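# Tighten shower hose nut and cap on clamped mixer tap

## Task

A mixer tap stand is clamped to the table, and one nut of a shower hose has already been started on one of the stand's threaded ends. Turn that nut until it is hand-tight and then release it. By the end, the cap on the stand's other threaded end must also be hand-tight.

## Robot and tools

Robot: two arms, left_arm and right_arm, each ending in a two-finger parallel gripper. Calibrated bases in the scene frame: left_arm at (+0.035, +0.359, +0.030) m, quat_wxyz (+1.000, 0, 0, +0.024); right_arm at (+0.039, -0.325, +0.036) m, quat_wxyz (+1.000, 0, 0, -0.012). Cameras: cam_high and cam_low are fixed (on a stand behind the arms); cam_left_wrist and cam_right_wrist ride on the hands, and their poses come from joint readings, so their pictures can lag during motion. Calibration numbers are approximate; fixed cameras are most trustworthy near image centre.

Frames: the scene frame has its origin at table-top height, halfway between the nominal bases, +x pointing out over the table, +z up, left_arm on the +y side. Reported end_effector_position (m) and end_effector_quat_wxyz use this frame and may be off by a few cm. Motion offsets, however, are expressed along each arm's own Hand target axes: gripper +z is the direction the fingers point, y is the direction they open and close. end_effector_position is the point between the pads, roughly 1 cm short of the fingertips.

The 14-number row (used by execute_actions and move): one flat list covering both arms, every value in [-1, 1]: left dx, dy, dz, rx, ry, rz, opening, then right dx, dy, dz, rx, ry, rz, opening. Both halves must be present even when only one arm moves. dx..rz are offsets (not poses) from that arm's Hand target as it stood when the action or move began; 1.0 equals 0.6 m for dx/dy/dz and 180 degrees for rotation; rx, ry, rz form a single rotation vector. Every row inside one action or one move list counts from that same starting Hand target, not from the row before. Sending the same offset in a later call moves further again. Six zeros re-command the current Hand target. Opening is absolute, not an offset: +1 fully open (0.094 m), -1 closed; a 0 there is a real command, so to keep a gripper unchanged resend its present opening (see Tool commands).

execute_actions(actions, cameras): actions is a list of actions; each action is a list of up to 15 rows, one row per 1/30 s control step; a short action repeats its last row to fill 15 steps. cameras lists camera names, ["all"] or []; by default images appear only when actions is empty.

move(target, speed, blend, opening_speed, grip_force, blocking, cameras): target is one row or a list of up to 15 rows, all offsets from the same starting Hand targets. Straight-line paths, all finishing together, at least 0.5 s and capped at 10 s. speed: m/s, 0.002 to 4.3, default 0.25 (rotation up to twice that in rad/s), one value or one per target. blend: corner rounding radius in m for lists; 0 stops at each point. opening_speed: rate of opening change on the -1..+1 scale per second, at least 0.2. grip_force: newtons per pad, 10 to 50, one value or one per arm; it persists, and lower values close slowly. blocking=false returns early while the move continues. The result adds a move: line (done, off_target, moving, held, fault, etc.) and limits such as paced (pose clipped) or held (steps withheld). Moves do not avoid obstacles or the other arm.

wait(seconds 0 to 10, cameras): lets time pass holding the last commands. stop(cameras): brakes a running move. zoom_image(camera, region [x0, y0, x1, y1] in pixels, at most 504 by 504): closer look at the latest image of one camera. finished_scene(scene=1): ends the scene for good; the nut and cap must stay tight without the robot.

Result lines: end_effector_position and quat per arm; Hand target (last commanded pose after clipping, base for the next offsets); Tool commands; grip_measured (measured opening on the -1..+1 scale, reads a little wide when empty and somewhat narrower than a hard part under full squeeze); Joint positions (last number is the opening in metres); Joint velocities (may be summarised as within noise); Joint torques (whole drive output including the arm's weight, with per-unit offsets; numbers 3 and 4 wrap at ±28 N m); Motor temperatures (a MOTOR HOT line appears at 85 °C; at 100 °C the arm goes limp for 30 to 60 s or more with an OVER-TEMPERATURE FAULT line).

Controller behaviour: each step the commanded orientation is clipped to within 40 degrees of the current one, so large twists must be split; a gripper often comes to rest a few cm short of its target because of friction and weight, which is not proof of contact. Send the leftover as a new offset if needed. Joint ranges (rad): waist -2.880 to 2.880, shoulder 0.000 to 3.142, elbow 0.000 to 3.019 (straight at 2.964), wrist pitch -1.693 to 1.571, wrist yaw -1.571 to 1.571, wrist roll -2.094 to 2.094; limited wrist roll means screwing needs repeated grasp, twist, release, untwist cycles around the thread axis.

Avoid: any knock or squeeze between the two arms (the clearance check does not protect grippers, housings or wrist cameras, and a moderate contact can fail the task); fast contact or targets set far beyond a surface, which press hard; routing a path close to an arm's own base; dropping parts or releasing them while moving; anything leaving the table (fails the task); long holds at full stretch or pushing against unreachable poses, which heat motors. A blocked arm keeps pushing until you command its target back past the gripper. Close gently with opening_speed on fragile items. Loose objects may occasionally be nudged by outside disturbances.

Each tool is called after ">>>" as name([rows], argument=value, ...), one row to a line, values as JSON.

## Session

>>> execute_actions(actions=[])

Scene clock: 0.00 s.
left_arm: end_effector_position=(+0.5192, -0.4233, +0.2840) grip_measured=+1.000 end_effector_quat_wxyz=(+0.465, +0.733, +0.393, -0.302) | right_arm: end_effector_position=(+0.4214, -0.5839, +0.2626) grip_measured=+1.000 end_effector_quat_wxyz=(+0.502, +0.160, +0.642, -0.557)
Joint positions: left_arm=[-0.944 2.42 2.493 -0.594 0.688 0.851 0.094] | right_arm=[-0.314 1.443 0.441 1.17 0.737 -0.706 0.094]
Joint velocities: within noise
Joint torques (N m): no reading
Motor temperatures (°C): left_arm=[29 34 26 31 27 27 29] | right_arm=[27 26 31 31 27 29 30]
Heat: left arm: hottest shoulder 34 °C; right arm: hottest elbow 31 °C.
Hand target: left_arm +0.5205, -0.4249, +0.3043; +0.481, +0.730, +0.383, -0.300 | right_arm +0.4259, -0.5855, +0.2719; +0.511, +0.165, +0.634, -0.557
Tool commands: left_gripper/opening=+1.0 right_gripper/opening=+1.0

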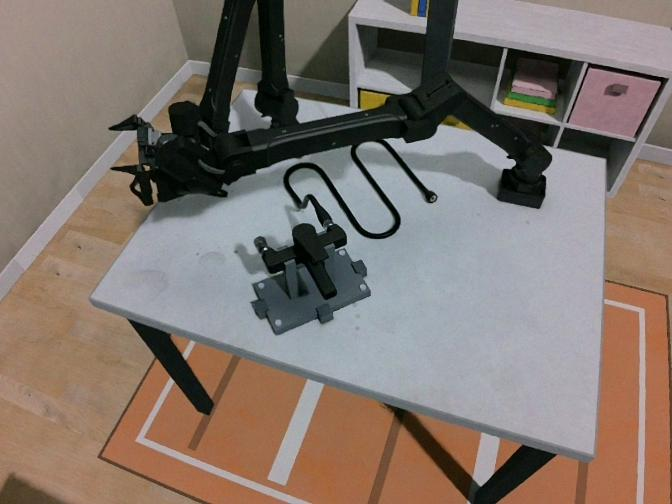

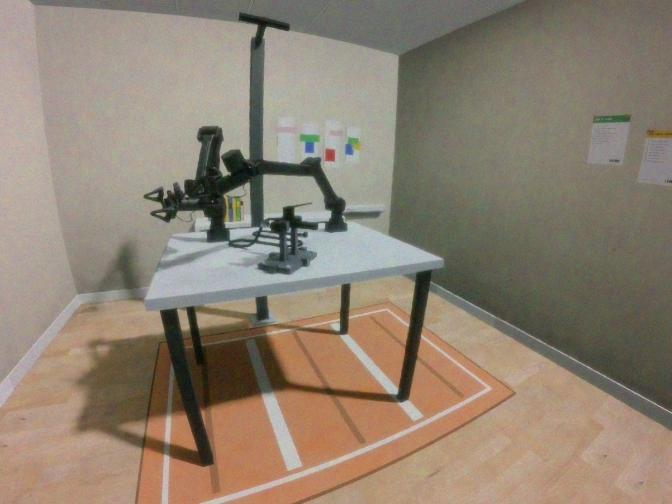

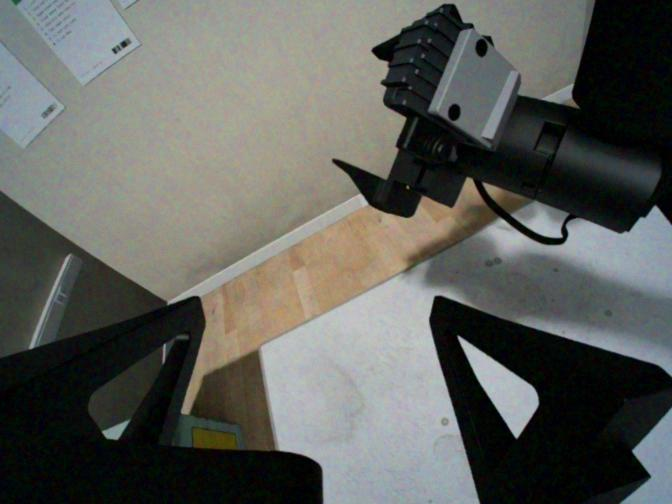

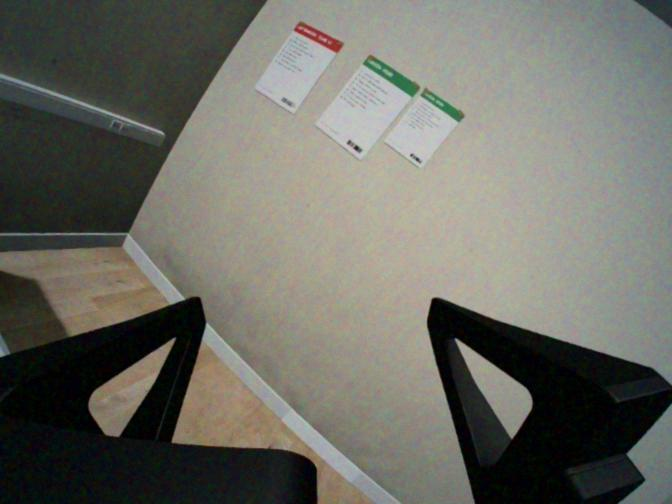

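>>> zoom_image(camera="cam_high", region=[230, 140, 450, 340])

>>> zoom_image(camera="cam_low", region=[210, 180, 350, 290])

Scaled by 2.291 from the camera's 672x504 image, which has a finer 960x720 frame.

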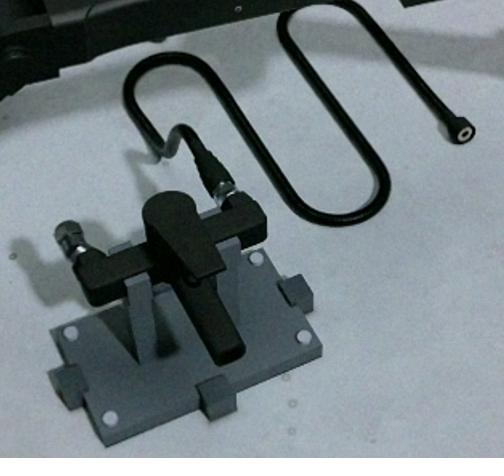

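Scaled by 3.600 from the camera's 672x504 image, which has a finer 960x720 frame.

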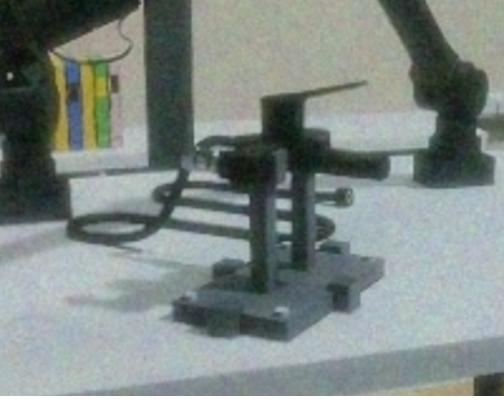

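>>> move(target=[-0.107, -0.542, -0.919, -0.2255, -0.0067, -0.2183, 1, 0, 0, 0, 0, 0, 0, 1], speed=0.35)

>>> move(target=[0, 0, 0, 0, 0, 0, 1, -0.112, -0.062, -0.5595, -0.5903, -0.0922, 0.1061, 1], speed=0.35, cameras=["all"])

Scene clock: 157.37 s.
left_arm: end_effector_position=(+0.2467, +0.1464, +0.3901) grip_measured=+1.000 end_effector_quat_wxyz=(+0.573, +0.359, +0.674, -0.299) | right_arm: end_effector_position=(+0.4214, -0.5839, +0.2626) grip_measured=+1.000 end_effector_quat_wxyz=(+0.502, +0.160, +0.642, -0.557)
Joint positions: left_arm=[-0.598 0.343 0.555 -0.394 0.414 0.083 0.094] | right_arm=[-0.314 1.443 0.441 1.17 0.737 -0.706 0.094]
Joint torques (N m): left_arm=[1.32 1.49 12.33 1.65 0.15 -0.18] | right_arm=[0.26 -8.18 7.77 1.92 -0.01 0.05]
Motor temperatures (°C): left_arm=[28 45 34 30 26 26 27] | right_arm=[27 26 33 30 27 27 29]
Heat: left arm: hottest shoulder 45 °C; right arm: hottest elbow 33 °C.
Hand target: left_arm +0.2488, +0.1503, +0.4006; +0.577, +0.350, +0.675, -0.299 | right_arm +0.4259, -0.5855, +0.2719; +0.511, +0.165, +0.634, -0.557
Off the commanded pose: left_arm 0.011 m, 1 deg | right_arm 0.010 m, 1 deg.
move: off_target (left_arm)

Scene clock: 161.40 s.
left_arm: end_effector_position=(+0.2467, +0.1465, +0.3901) grip_measured=+1.000 end_effector_quat_wxyz=(+0.573, +0.359, +0.674, -0.299) | right_arm: end_effector_position=(+0.2636, -0.2772, +0.2703) grip_measured=+1.000 end_effector_quat_wxyz=(+0.574, -0.270, +0.733, +0.248)
Joint positions: left_arm=[-0.598 0.343 0.555 -0.394 0.414 0.083 0.094] | right_arm=[-0.568 0.352 0.355 -0.806 -1.261 -0.724 0.094]
Joint torques (N m): left_arm=[1.38 1.26 12.29 1.62 0.16 -0.17] | right_arm=[0.67 3.02 16.32 0.99 -0.55 -0.13]
Heat: left arm: hottest shoulder 44 °C; right arm: hottest elbow 34 °C.
Hand target: left_arm +0.2489, +0.1504, +0.4005; +0.577, +0.350, +0.675, -0.299 | right_arm +0.2700, -0.2797, +0.2999; +0.585, -0.288, +0.722, +0.232
Off the commanded pose: left_arm 0.011 m, 1 deg | right_arm 0.030 m, 3 deg.
move: off_target (left_arm, right_arm)
camera_calibration:
cam_left_wrist: T_world_to_cam=[[-0.842455, -0.537956, 0.0295399, 0.269448], [-0.33853, 0.485901, -0.80579, 0.351347], [0.419126, -0.688842, -0.591464, 0.338105], [0, 0, 0, 1]] pos_world=[0.204231, 0.207132, 0.475129]
cam_right_wrist: T_world_to_cam=[[0.655688, -0.754904, -0.0138913, -0.386576], [-0.481331, -0.403754, -0.778012, 0.250383], [0.581715, 0.51682, -0.628096, 0.265112], [0, 0, 0, 1]] pos_world=[0.219771, -0.327749, 0.355947]

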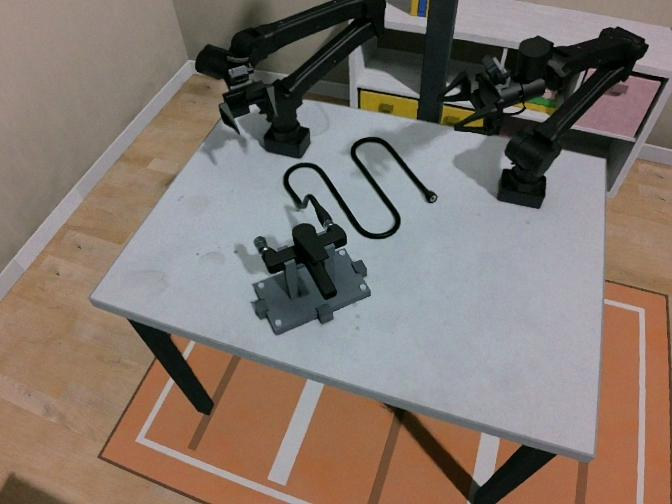

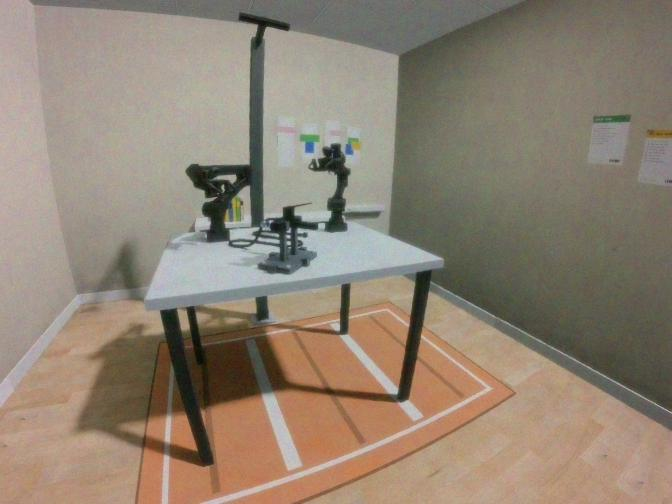

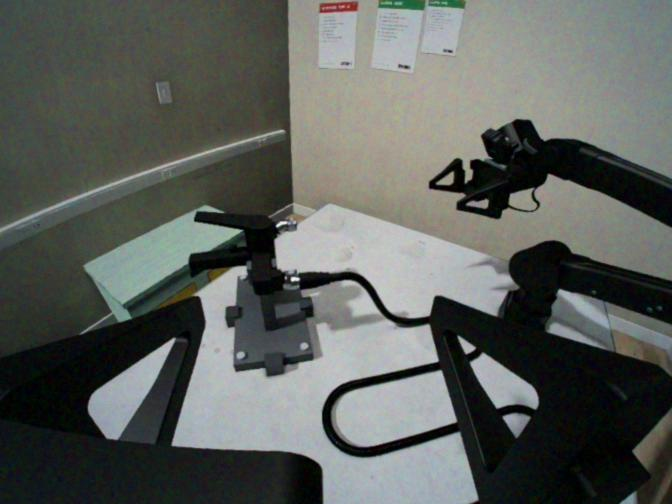

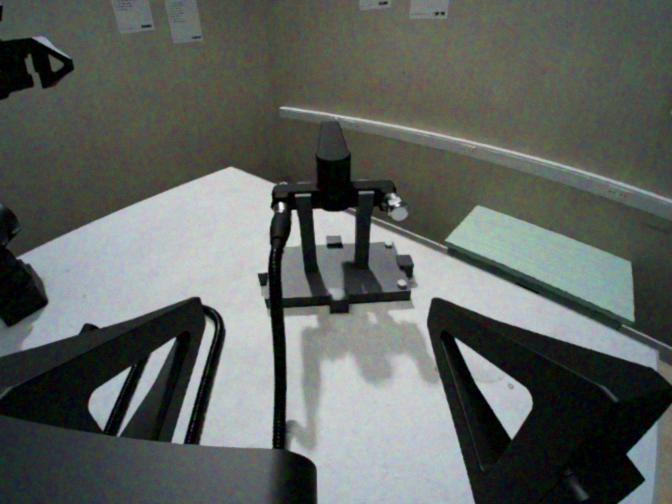

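>>> zoom_image(camera="cam_right_wrist", region=[240, 110, 440, 310])

>>> zoom_image(camera="cam_left_wrist", region=[180, 190, 400, 390])

Scaled by 2.520 from the camera's 672x504 image, which has a finer 960x720 frame.

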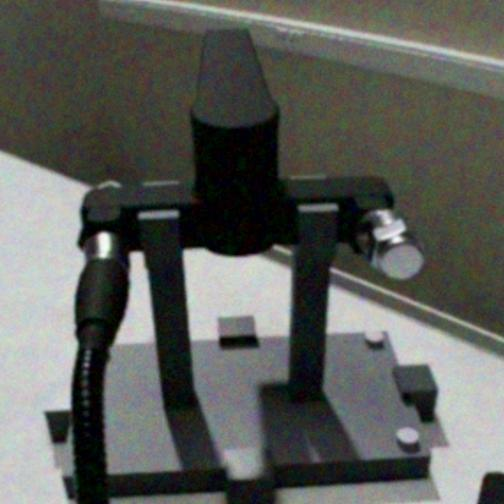

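Scaled by 2.291 from the camera's 672x504 image, which has a finer 960x720 frame.

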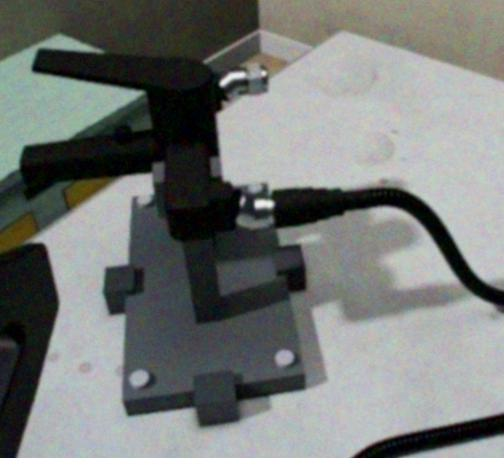

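>>> move(target=[0.2377, 0.0535, 0.2952, 0.068, 0.1141, 0.4832, 1, 0.0718, -0.1488, 0.2223, 0.0166, 0.0166, 0.0038, 1], speed=0.3, cameras=["all"])

>>> zoom_image(camera="cam_left_wrist", region=[190, 120, 490, 345])

>>> zoom_image(camera="cam_right_wrist", region=[190, 120, 490, 345])

Scene clock: 275.53 s.
left_arm: end_effector_position=(+0.3513, +0.0623, +0.2033) grip_measured=+1.000 end_effector_quat_wxyz=(+0.445, +0.820, +0.323, +0.160) | right_arm: end_effector_position=(+0.4062, -0.2634, +0.2133) grip_measured=+1.000 end_effector_quat_wxyz=(+0.559, -0.268, +0.755, +0.212)
Joint positions: left_arm=[-0.751 1.049 0.552 -0.095 0.122 1.623 0.094] | right_arm=[-0.164 0.984 0.355 0.189 -0.84 -0.316 0.094]
Joint torques (N m): left_arm=[-1.2 -4.95 13.68 2.67 0.07 0.08] | right_arm=[1.38 -2.84 12.14 2.29 -0.12 0.1]
Motor temperatures (°C): left_arm=[28 36 38 29 25 26 26] | right_arm=[26 26 48 30 27 26 28]
Heat: left arm: hottest elbow 38 °C; right arm: hottest elbow 48 °C.
Hand target: left_arm +0.3631, +0.0440, +0.2320; +0.469, +0.812, +0.302, +0.174 | right_arm +0.4196, -0.2610, +0.2301; +0.572, -0.275, +0.744, +0.209
Off the commanded pose: left_arm 0.036 m, 4 deg | right_arm 0.022 m, 2 deg.
move: off_target (left_arm, right_arm)
camera_calibration:
cam_left_wrist: T_world_to_cam=[[-0.430654, 0.396976, -0.810523, 0.285588], [0.408796, 0.886461, 0.216963, -0.218324], [0.804626, -0.237903, -0.54404, -0.0473288], [0, 0, 0, 1]] pos_world=[0.250322, 0.0689048, 0.253095]
cam_right_wrist: T_world_to_cam=[[0.617196, -0.786516, 0.0214902, -0.470689], [-0.523901, -0.431188, -0.734578, 0.281133], [0.587023, 0.44212, -0.678184, 0.128038], [0, 0, 0, 1]] pos_world=[0.362632, -0.305592, 0.303463]

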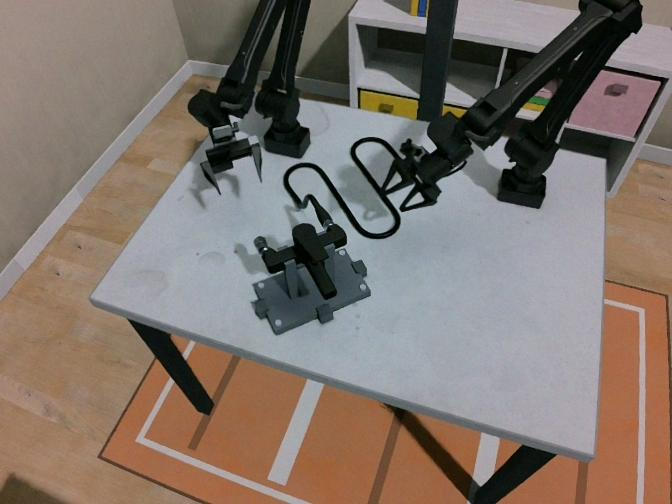

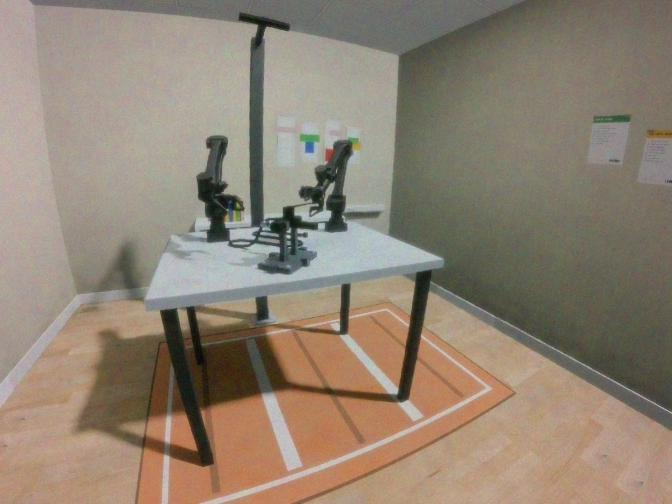

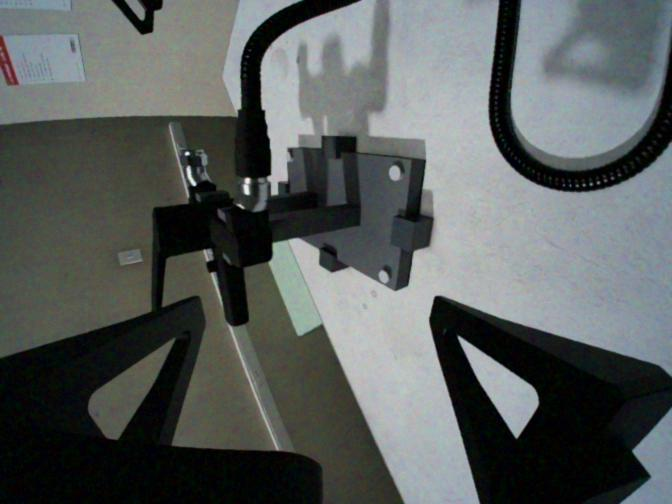

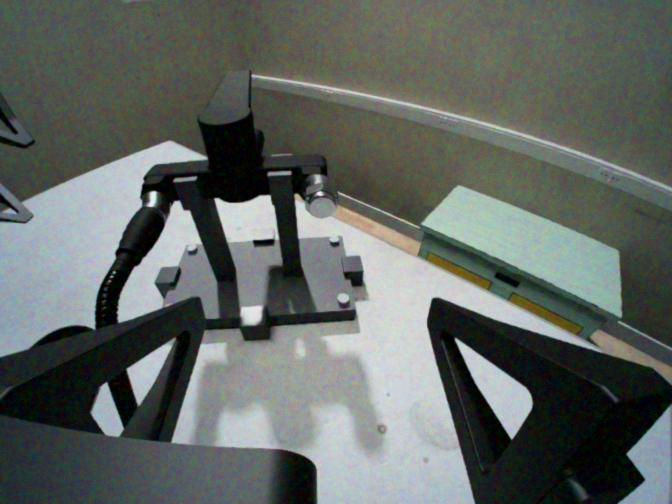

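Scaled by 1.680 from the camera's 672x504 image, which has a finer 960x720 frame.

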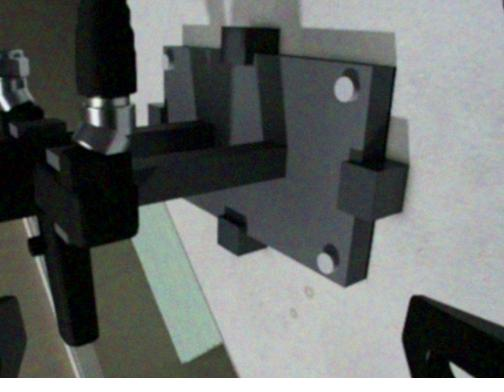

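Scaled by 1.680 from the camera's 672x504 image, which has a finer 960x720 frame.

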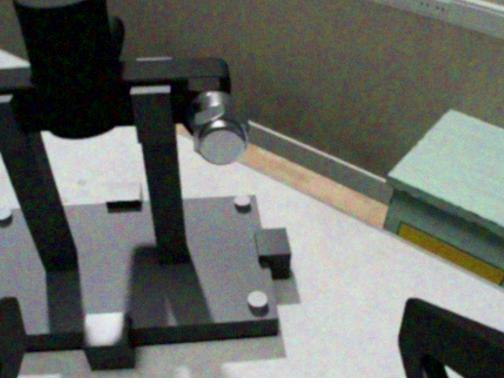

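>>> zoom_image(camera="cam_left_wrist", region=[170, 100, 290, 280])

>>> zoom_image(camera="cam_right_wrist", region=[280, 130, 370, 240])

>>> zoom_image(camera="cam_right_wrist", region=[110, 140, 200, 260])

Scaled by 2.800 from the camera's 672x504 image, which has a finer 960x720 frame.

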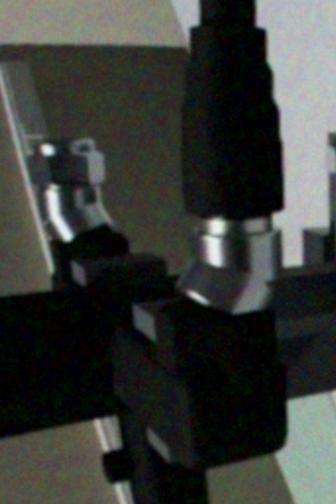

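Scaled by 4.582 from the camera's 672x504 image, which has a finer 960x720 frame.

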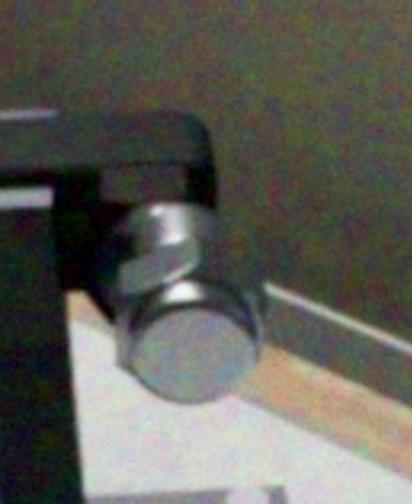

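Scaled by 4.200 from the camera's 672x504 image, which has a finer 960x720 frame.

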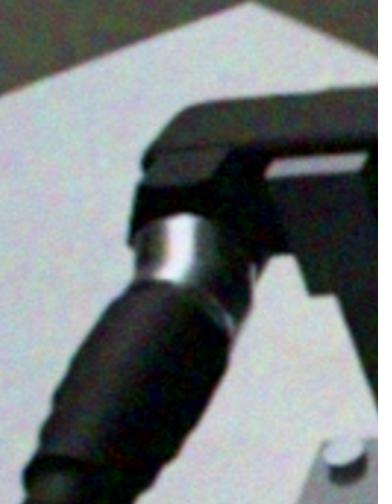

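>>> move(target=[-0.0283, 0.0777, 0.1377, 0, 0, 0, 1, 0.0198, 0.0033, 0.139, 0.013, -0.083, 0.002, 1], speed=0.15, cameras=["cam_high", "cam_left_wrist", "cam_right_wrist"])

>>> zoom_image(camera="cam_left_wrist", region=[170, 80, 420, 330])

>>> zoom_image(camera="cam_right_wrist", region=[200, 80, 450, 330])

Scene clock: 437.93 s.
left_arm: end_effector_position=(+0.4021, -0.0182, +0.2053) grip_measured=+1.000 end_effector_quat_wxyz=(+0.442, +0.826, +0.306, +0.169) | right_arm: end_effector_position=(+0.4718, -0.2144, +0.1930) grip_measured=+1.000 end_effector_quat_wxyz=(+0.664, -0.230, +0.676, +0.225)
Joint positions: left_arm=[-0.826 1.324 0.766 -0.027 0.06 1.622 0.094] | right_arm=[0.042 1.515 0.355 1.137 -0.635 -0.014 0.094]
Joint torques (N m): left_arm=[-1.38 -8.76 13.31 2.7 -0.04 -0.31] | right_arm=[1.49 -6.53 6.52 2.35 0.13 0.09]
Motor temperatures (°C): left_arm=[28 34 38 28 25 26 26] | right_arm=[26 26 43 29 27 25 28]
Heat: left arm: hottest elbow 38 °C; right arm: hottest elbow 43 °C.
Hand target: left_arm +0.4122, -0.0388, +0.2310; +0.469, +0.812, +0.302, +0.174 | right_arm +0.4774, -0.2095, +0.1969; +0.668, -0.231, +0.669, +0.230
Off the commanded pose: left_arm 0.035 m, 3 deg | right_arm 0.008 m, 1 deg.
move: off_target (left_arm)
camera_calibration:
cam_left_wrist: T_world_to_cam=[[-0.399526, 0.422597, -0.813505, 0.329659], [0.422391, 0.872456, 0.245777, -0.179812], [0.813612, -0.245423, -0.52707, -0.113485], [0, 0, 0, 1]] pos_world=[0.299992, -0.0102866, 0.252558]
cam_right_wrist: T_world_to_cam=[[0.575068, -0.817439, 0.0330212, -0.461192], [-0.35672, -0.286868, -0.889077, 0.303648], [0.736239, 0.499501, -0.456565, -0.0467134], [0, 0, 0, 1]] pos_world=[0.407926, -0.266556, 0.263868]
Images, in order (width x height): cam_high 672x504, cam_left_wrist 672x504, cam_right_wrist 672x504.

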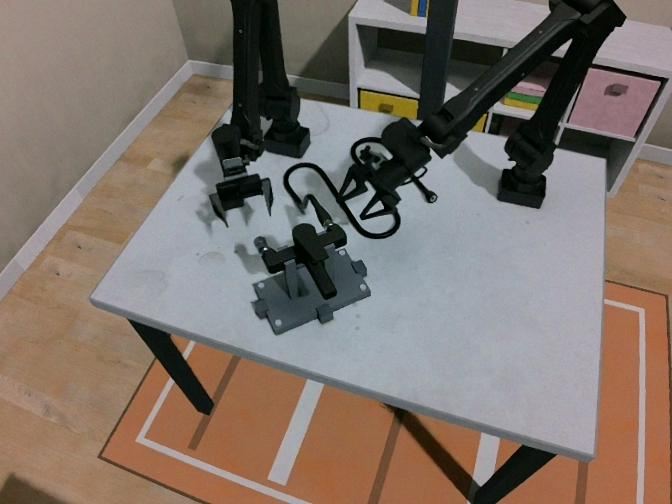

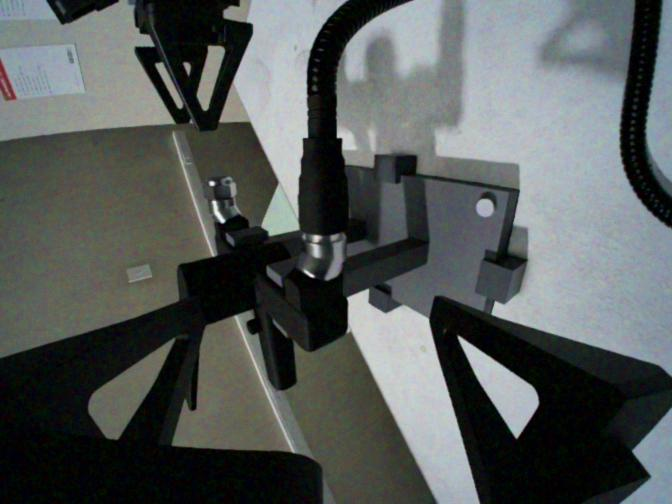

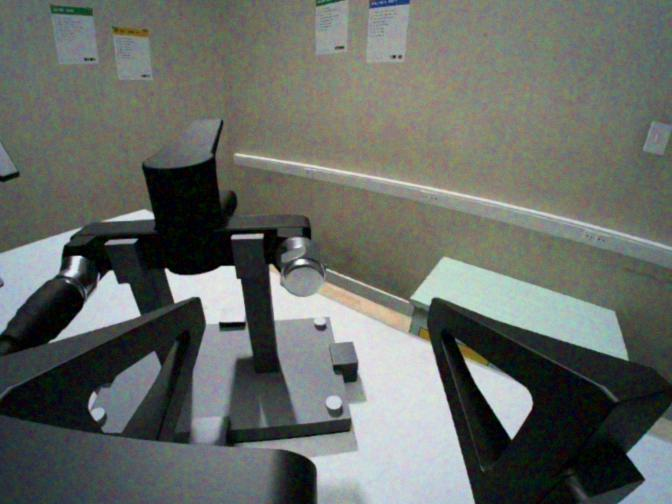

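Scaled by 2.016 from the camera's 672x504 image, which has a finer 960x720 frame.

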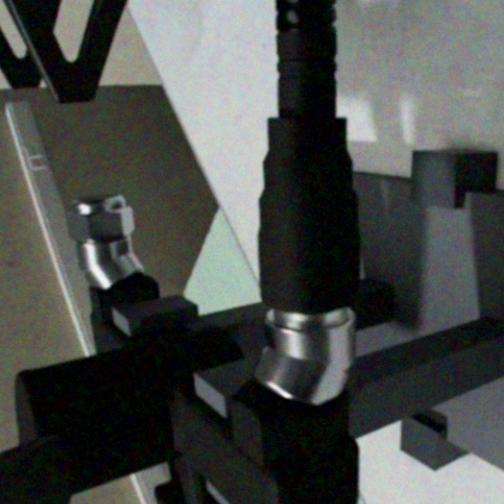

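Scaled by 2.016 from the camera's 672x504 image, which has a finer 960x720 frame.

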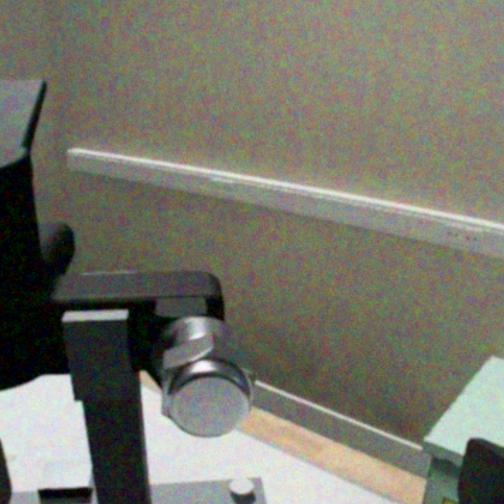

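>>> zoom_image(camera="cam_left_wrist", region=[270, 200, 370, 300])

>>> zoom_image(camera="cam_left_wrist", region=[190, 150, 270, 250])

>>> zoom_image(camera="cam_right_wrist", region=[260, 210, 350, 310])

>>> zoom_image(camera="cam_right_wrist", region=[0, 220, 130, 360])

Scaled by 5.040 from the camera's 672x504 image, which has a finer 960x720 frame.

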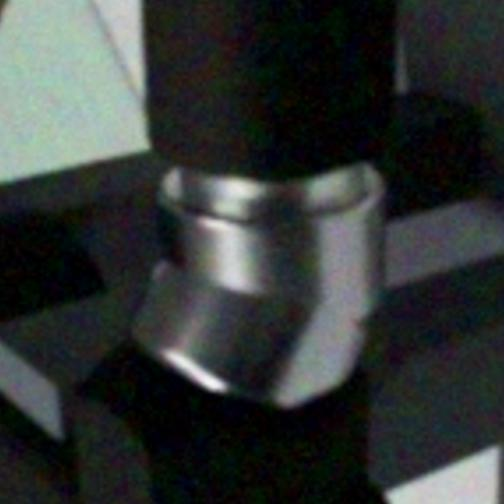

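Scaled by 5.040 from the camera's 672x504 image, which has a finer 960x720 frame.

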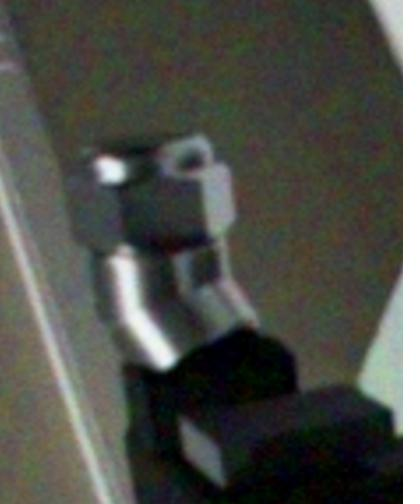

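Scaled by 5.040 from the camera's 672x504 image, which has a finer 960x720 frame.

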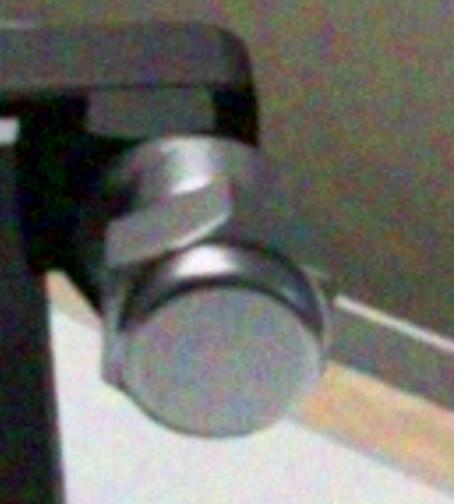

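Scaled by 3.600 from the camera's 672x504 image, which has a finer 960x720 frame.

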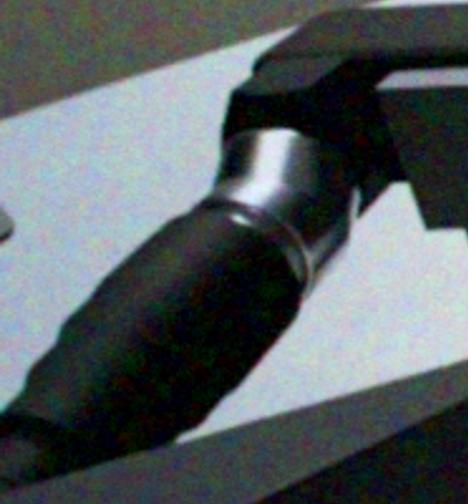

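>>> move(target=[-0.0525, -0.0538, 0.0078, -0.1831, 0.0243, -0.0059, 0.2, 0.0332, 0.0057, 0.0328, -0.0417, 0, 0, 0.2], speed=0.15, cameras=["cam_high", "cam_left_wrist", "cam_right_wrist"])

>>> zoom_image(camera="cam_left_wrist", region=[180, 100, 480, 400])

>>> zoom_image(camera="cam_right_wrist", region=[200, 180, 450, 430])

Scene clock: 611.97 s.
left_arm: end_effector_position=(+0.3861, -0.0446, +0.1998) grip_measured=+0.202 end_effector_quat_wxyz=(+0.662, +0.640, +0.268, +0.284) | right_arm: end_effector_position=(+0.4786, -0.1961, +0.1695) grip_measured=+0.203 end_effector_quat_wxyz=(+0.642, -0.272, +0.663, +0.273)
Joint positions: left_arm=[-0.943 1.648 0.534 1.152 -0.127 1.584 0.056] | right_arm=[0.042 1.65 0.41 1.202 -0.772 -0.014 0.057]
Joint torques (N m): left_arm=[-1.38 -9.82 5.68 2.93 -0.11 -0.21] | right_arm=[0.67 -7.82 7.28 2.36 -0.06 0.08]
Motor temperatures (°C): left_arm=[28 34 39 28 24 26 25] | right_arm=[26 26 36 29 27 25 27]
Heat: left arm: hottest elbow 39 °C; right arm: hottest elbow 36 °C.
Hand target: left_arm +0.3805, -0.0503, +0.2006; +0.669, +0.636, +0.265, +0.279 | right_arm +0.4909, -0.1947, +0.1770; +0.652, -0.274, +0.652, +0.273
Off the commanded pose: left_arm 0.008 m, 1 deg | right_arm 0.014 m, 2 deg.
move: off_target (right_arm)
camera_calibration:
cam_left_wrist: T_world_to_cam=[[-0.0152941, -0.0185417, -0.999711, 0.199119], [0.297504, 0.954461, -0.0222538, -0.0430855], [0.954598, -0.297758, -0.00908135, -0.270149], [0, 0, 0, 1]] pos_world=[0.273747, -0.0356235, 0.195649]
cam_right_wrist: T_world_to_cam=[[0.681673, -0.731395, 0.0196033, -0.481269], [-0.328537, -0.329922, -0.884994, 0.267681], [0.653748, 0.596836, -0.465189, -0.0115911], [0, 0, 0, 1]] pos_world=[0.423589, -0.256766, 0.240938]
Images, in order (width x height): cam_high 672x504, cam_left_wrist 672x504, cam_right_wrist 672x504.

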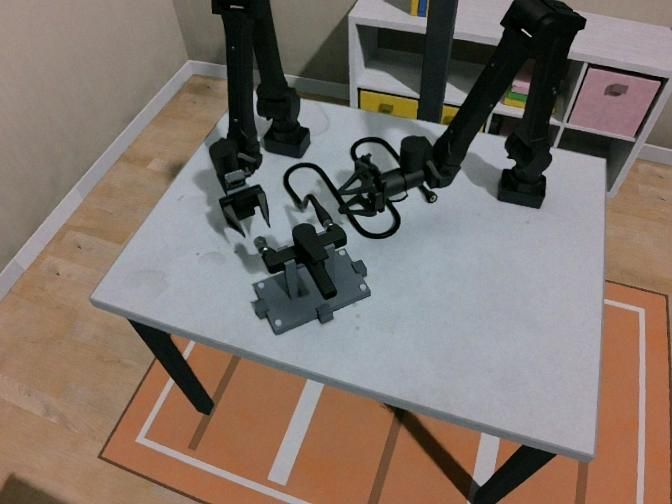

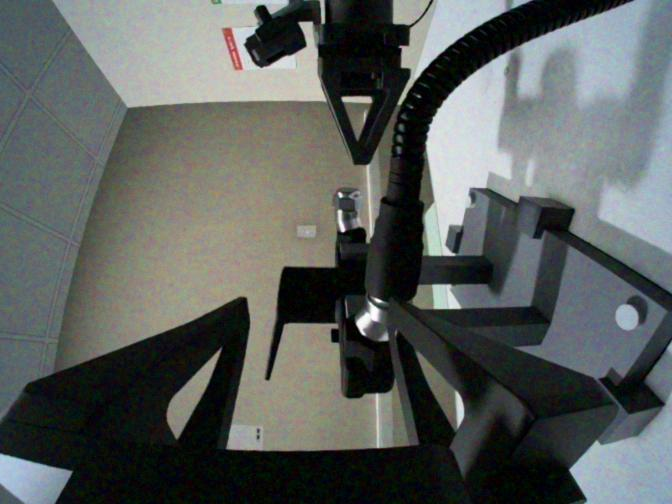

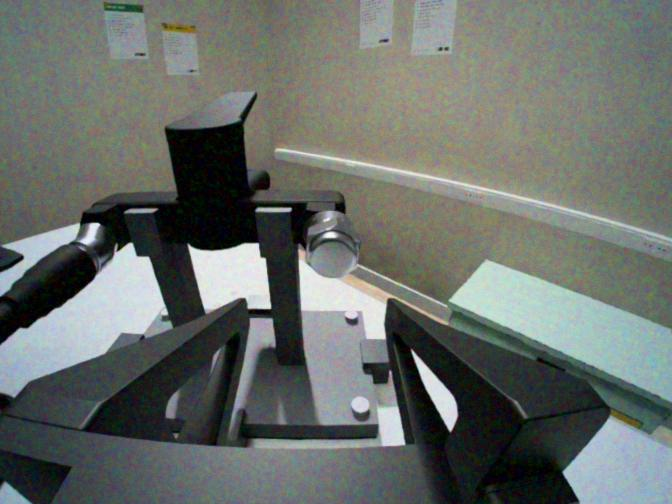

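Scaled by 1.680 from the camera's 672x504 image, which has a finer 960x720 frame.

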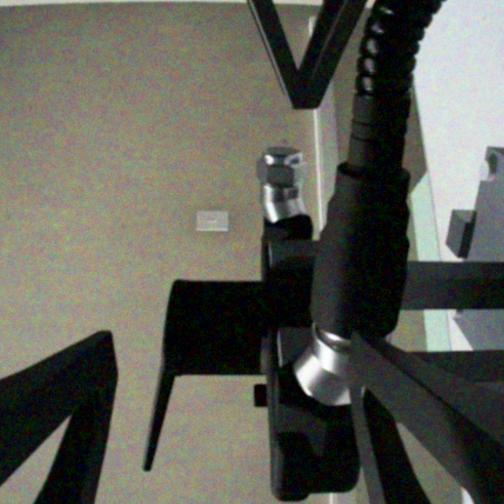

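Scaled by 2.016 from the camera's 672x504 image, which has a finer 960x720 frame.

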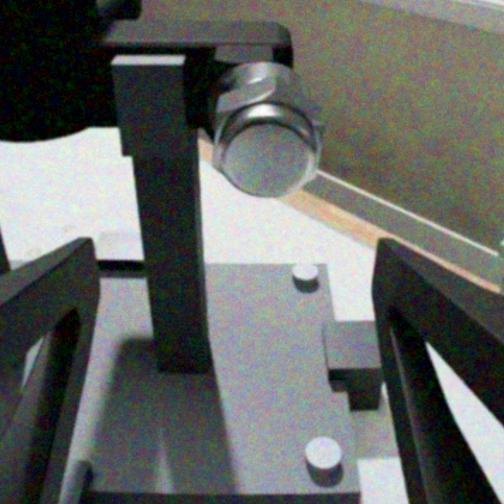

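>>> zoom_image(camera="cam_right_wrist", region=[0, 200, 140, 340])

>>> zoom_image(camera="cam_left_wrist", region=[320, 180, 440, 360])

>>> zoom_image(camera="cam_right_wrist", region=[280, 190, 380, 290])

Scaled by 3.600 from the camera's 672x504 image, which has a finer 960x720 frame.

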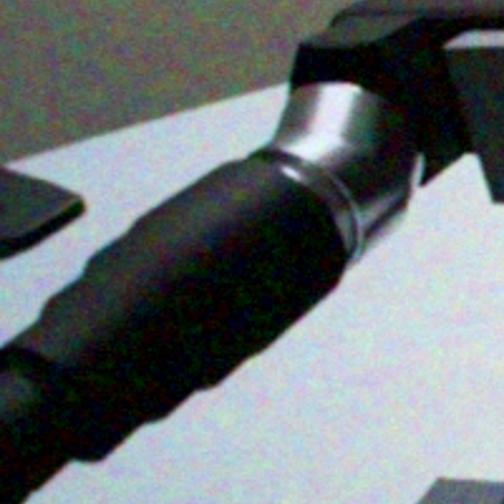

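Scaled by 2.800 from the camera's 672x504 image, which has a finer 960x720 frame.

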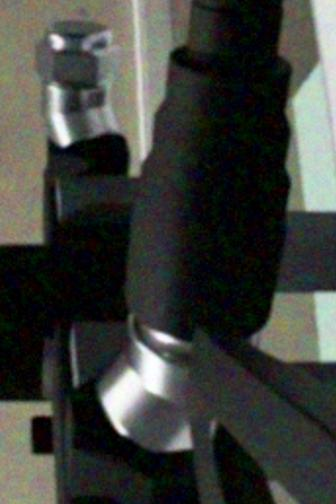

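Scaled by 5.040 from the camera's 672x504 image, which has a finer 960x720 frame.

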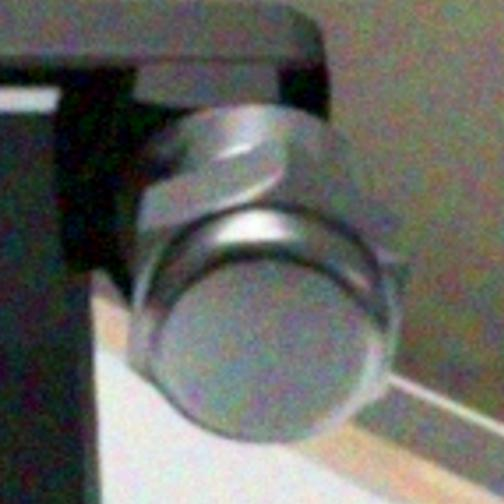

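>>> move(target=[0.001, -0.055, -0.026, 0.011, 0, 0, 0.2, -0.005, -0.0117, 0.0394, 0, 0, -0.605, 0.2], speed=0.3, cameras=["cam_high", "cam_left_wrist", "cam_right_wrist"])

>>> zoom_image(camera="cam_left_wrist", region=[200, 150, 450, 400])

>>> zoom_image(camera="cam_right_wrist", region=[220, 180, 440, 400])

Scene clock: 789.33 s.
left_arm: end_effector_position=(+0.3774, -0.0354, +0.1674) grip_measured=+0.202 end_effector_quat_wxyz=(+0.652, +0.650, +0.271, +0.281) | right_arm: end_effector_position=(+0.5012, -0.1892, +0.1728) grip_measured=+0.203 end_effector_quat_wxyz=(-0.599, +0.692, -0.170, +0.364)
Joint positions: left_arm=[-0.946 1.72 0.494 1.233 -0.13 1.584 0.056] | right_arm=[0.064 1.681 0.47 1.188 -0.742 -1.892 0.057]
Joint torques (N m): left_arm=[-1.32 -9.88 4.49 2.95 -0.11 -0.26] | right_arm=[1.49 -9.35 7.56 1.37 0.11 -0.02]
Motor temperatures (°C): left_arm=[27 34 32 27 24 25 25] | right_arm=[25 27 36 28 27 25 27]
Heat: left arm: hottest shoulder 34 °C; right arm: hottest elbow 36 °C.
Hand target: left_arm +0.3709, -0.0402, +0.1669; +0.658, +0.647, +0.269, +0.274 | right_arm +0.5124, -0.1828, +0.1800; -0.601, +0.690, -0.156, +0.372
Off the commanded pose: left_arm 0.008 m, 1 deg | right_arm 0.015 m, 2 deg.
move: off_target (right_arm)
camera_calibration:
cam_left_wrist: T_world_to_cam=[[-0.0349054, 0.00582523, -0.999374, 0.174909], [0.296819, 0.954922, -0.00480093, -0.0528268], [0.954296, -0.2968, -0.0350609, -0.25492], [0, 0, 0, 1]] pos_world=[0.265054, -0.0262337, 0.165608]
cam_right_wrist: T_world_to_cam=[[-0.251092, 0.216197, 0.94351, -0.00453602], [0.292143, -0.912357, 0.286805, -0.343357], [0.922824, 0.347655, 0.165925, -0.319978], [0, 0, 0, 1]] pos_world=[0.394454, -0.201041, 0.155849]
Images, in order (width x height): cam_high 672x504, cam_left_wrist 672x504, cam_right_wrist 672x504.

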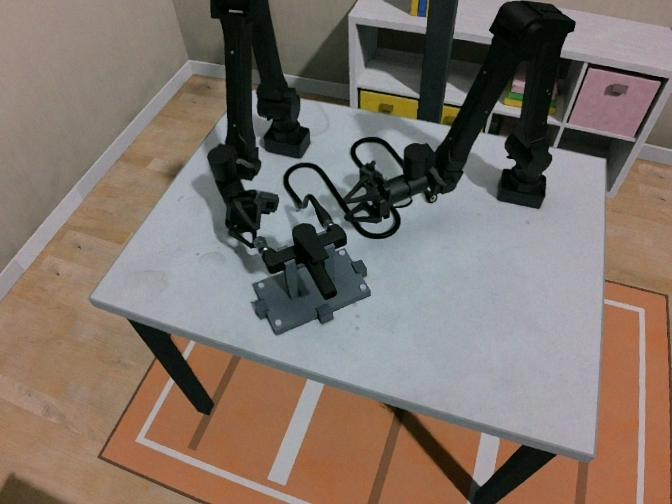

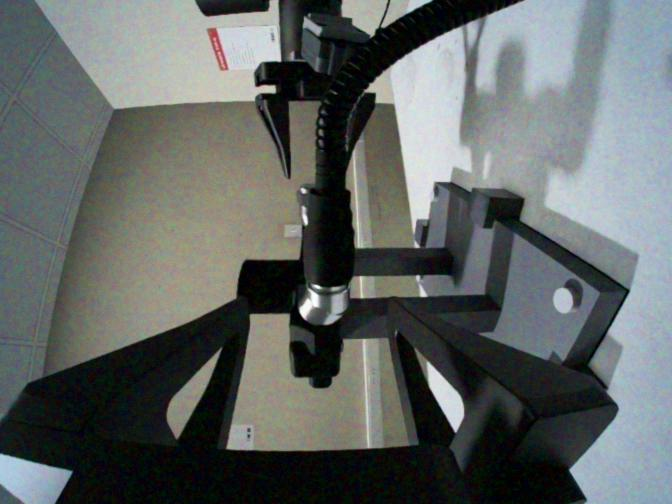

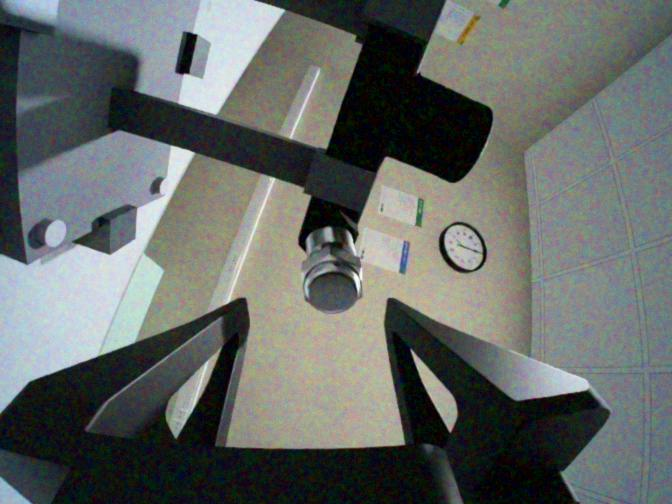

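Scaled by 2.016 from the camera's 672x504 image, which has a finer 960x720 frame.

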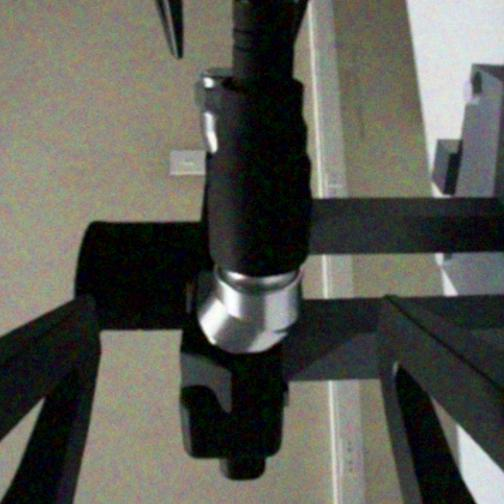

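Scaled by 2.291 from the camera's 672x504 image, which has a finer 960x720 frame.

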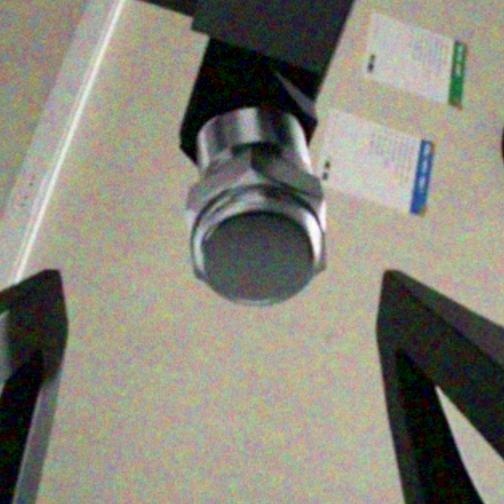

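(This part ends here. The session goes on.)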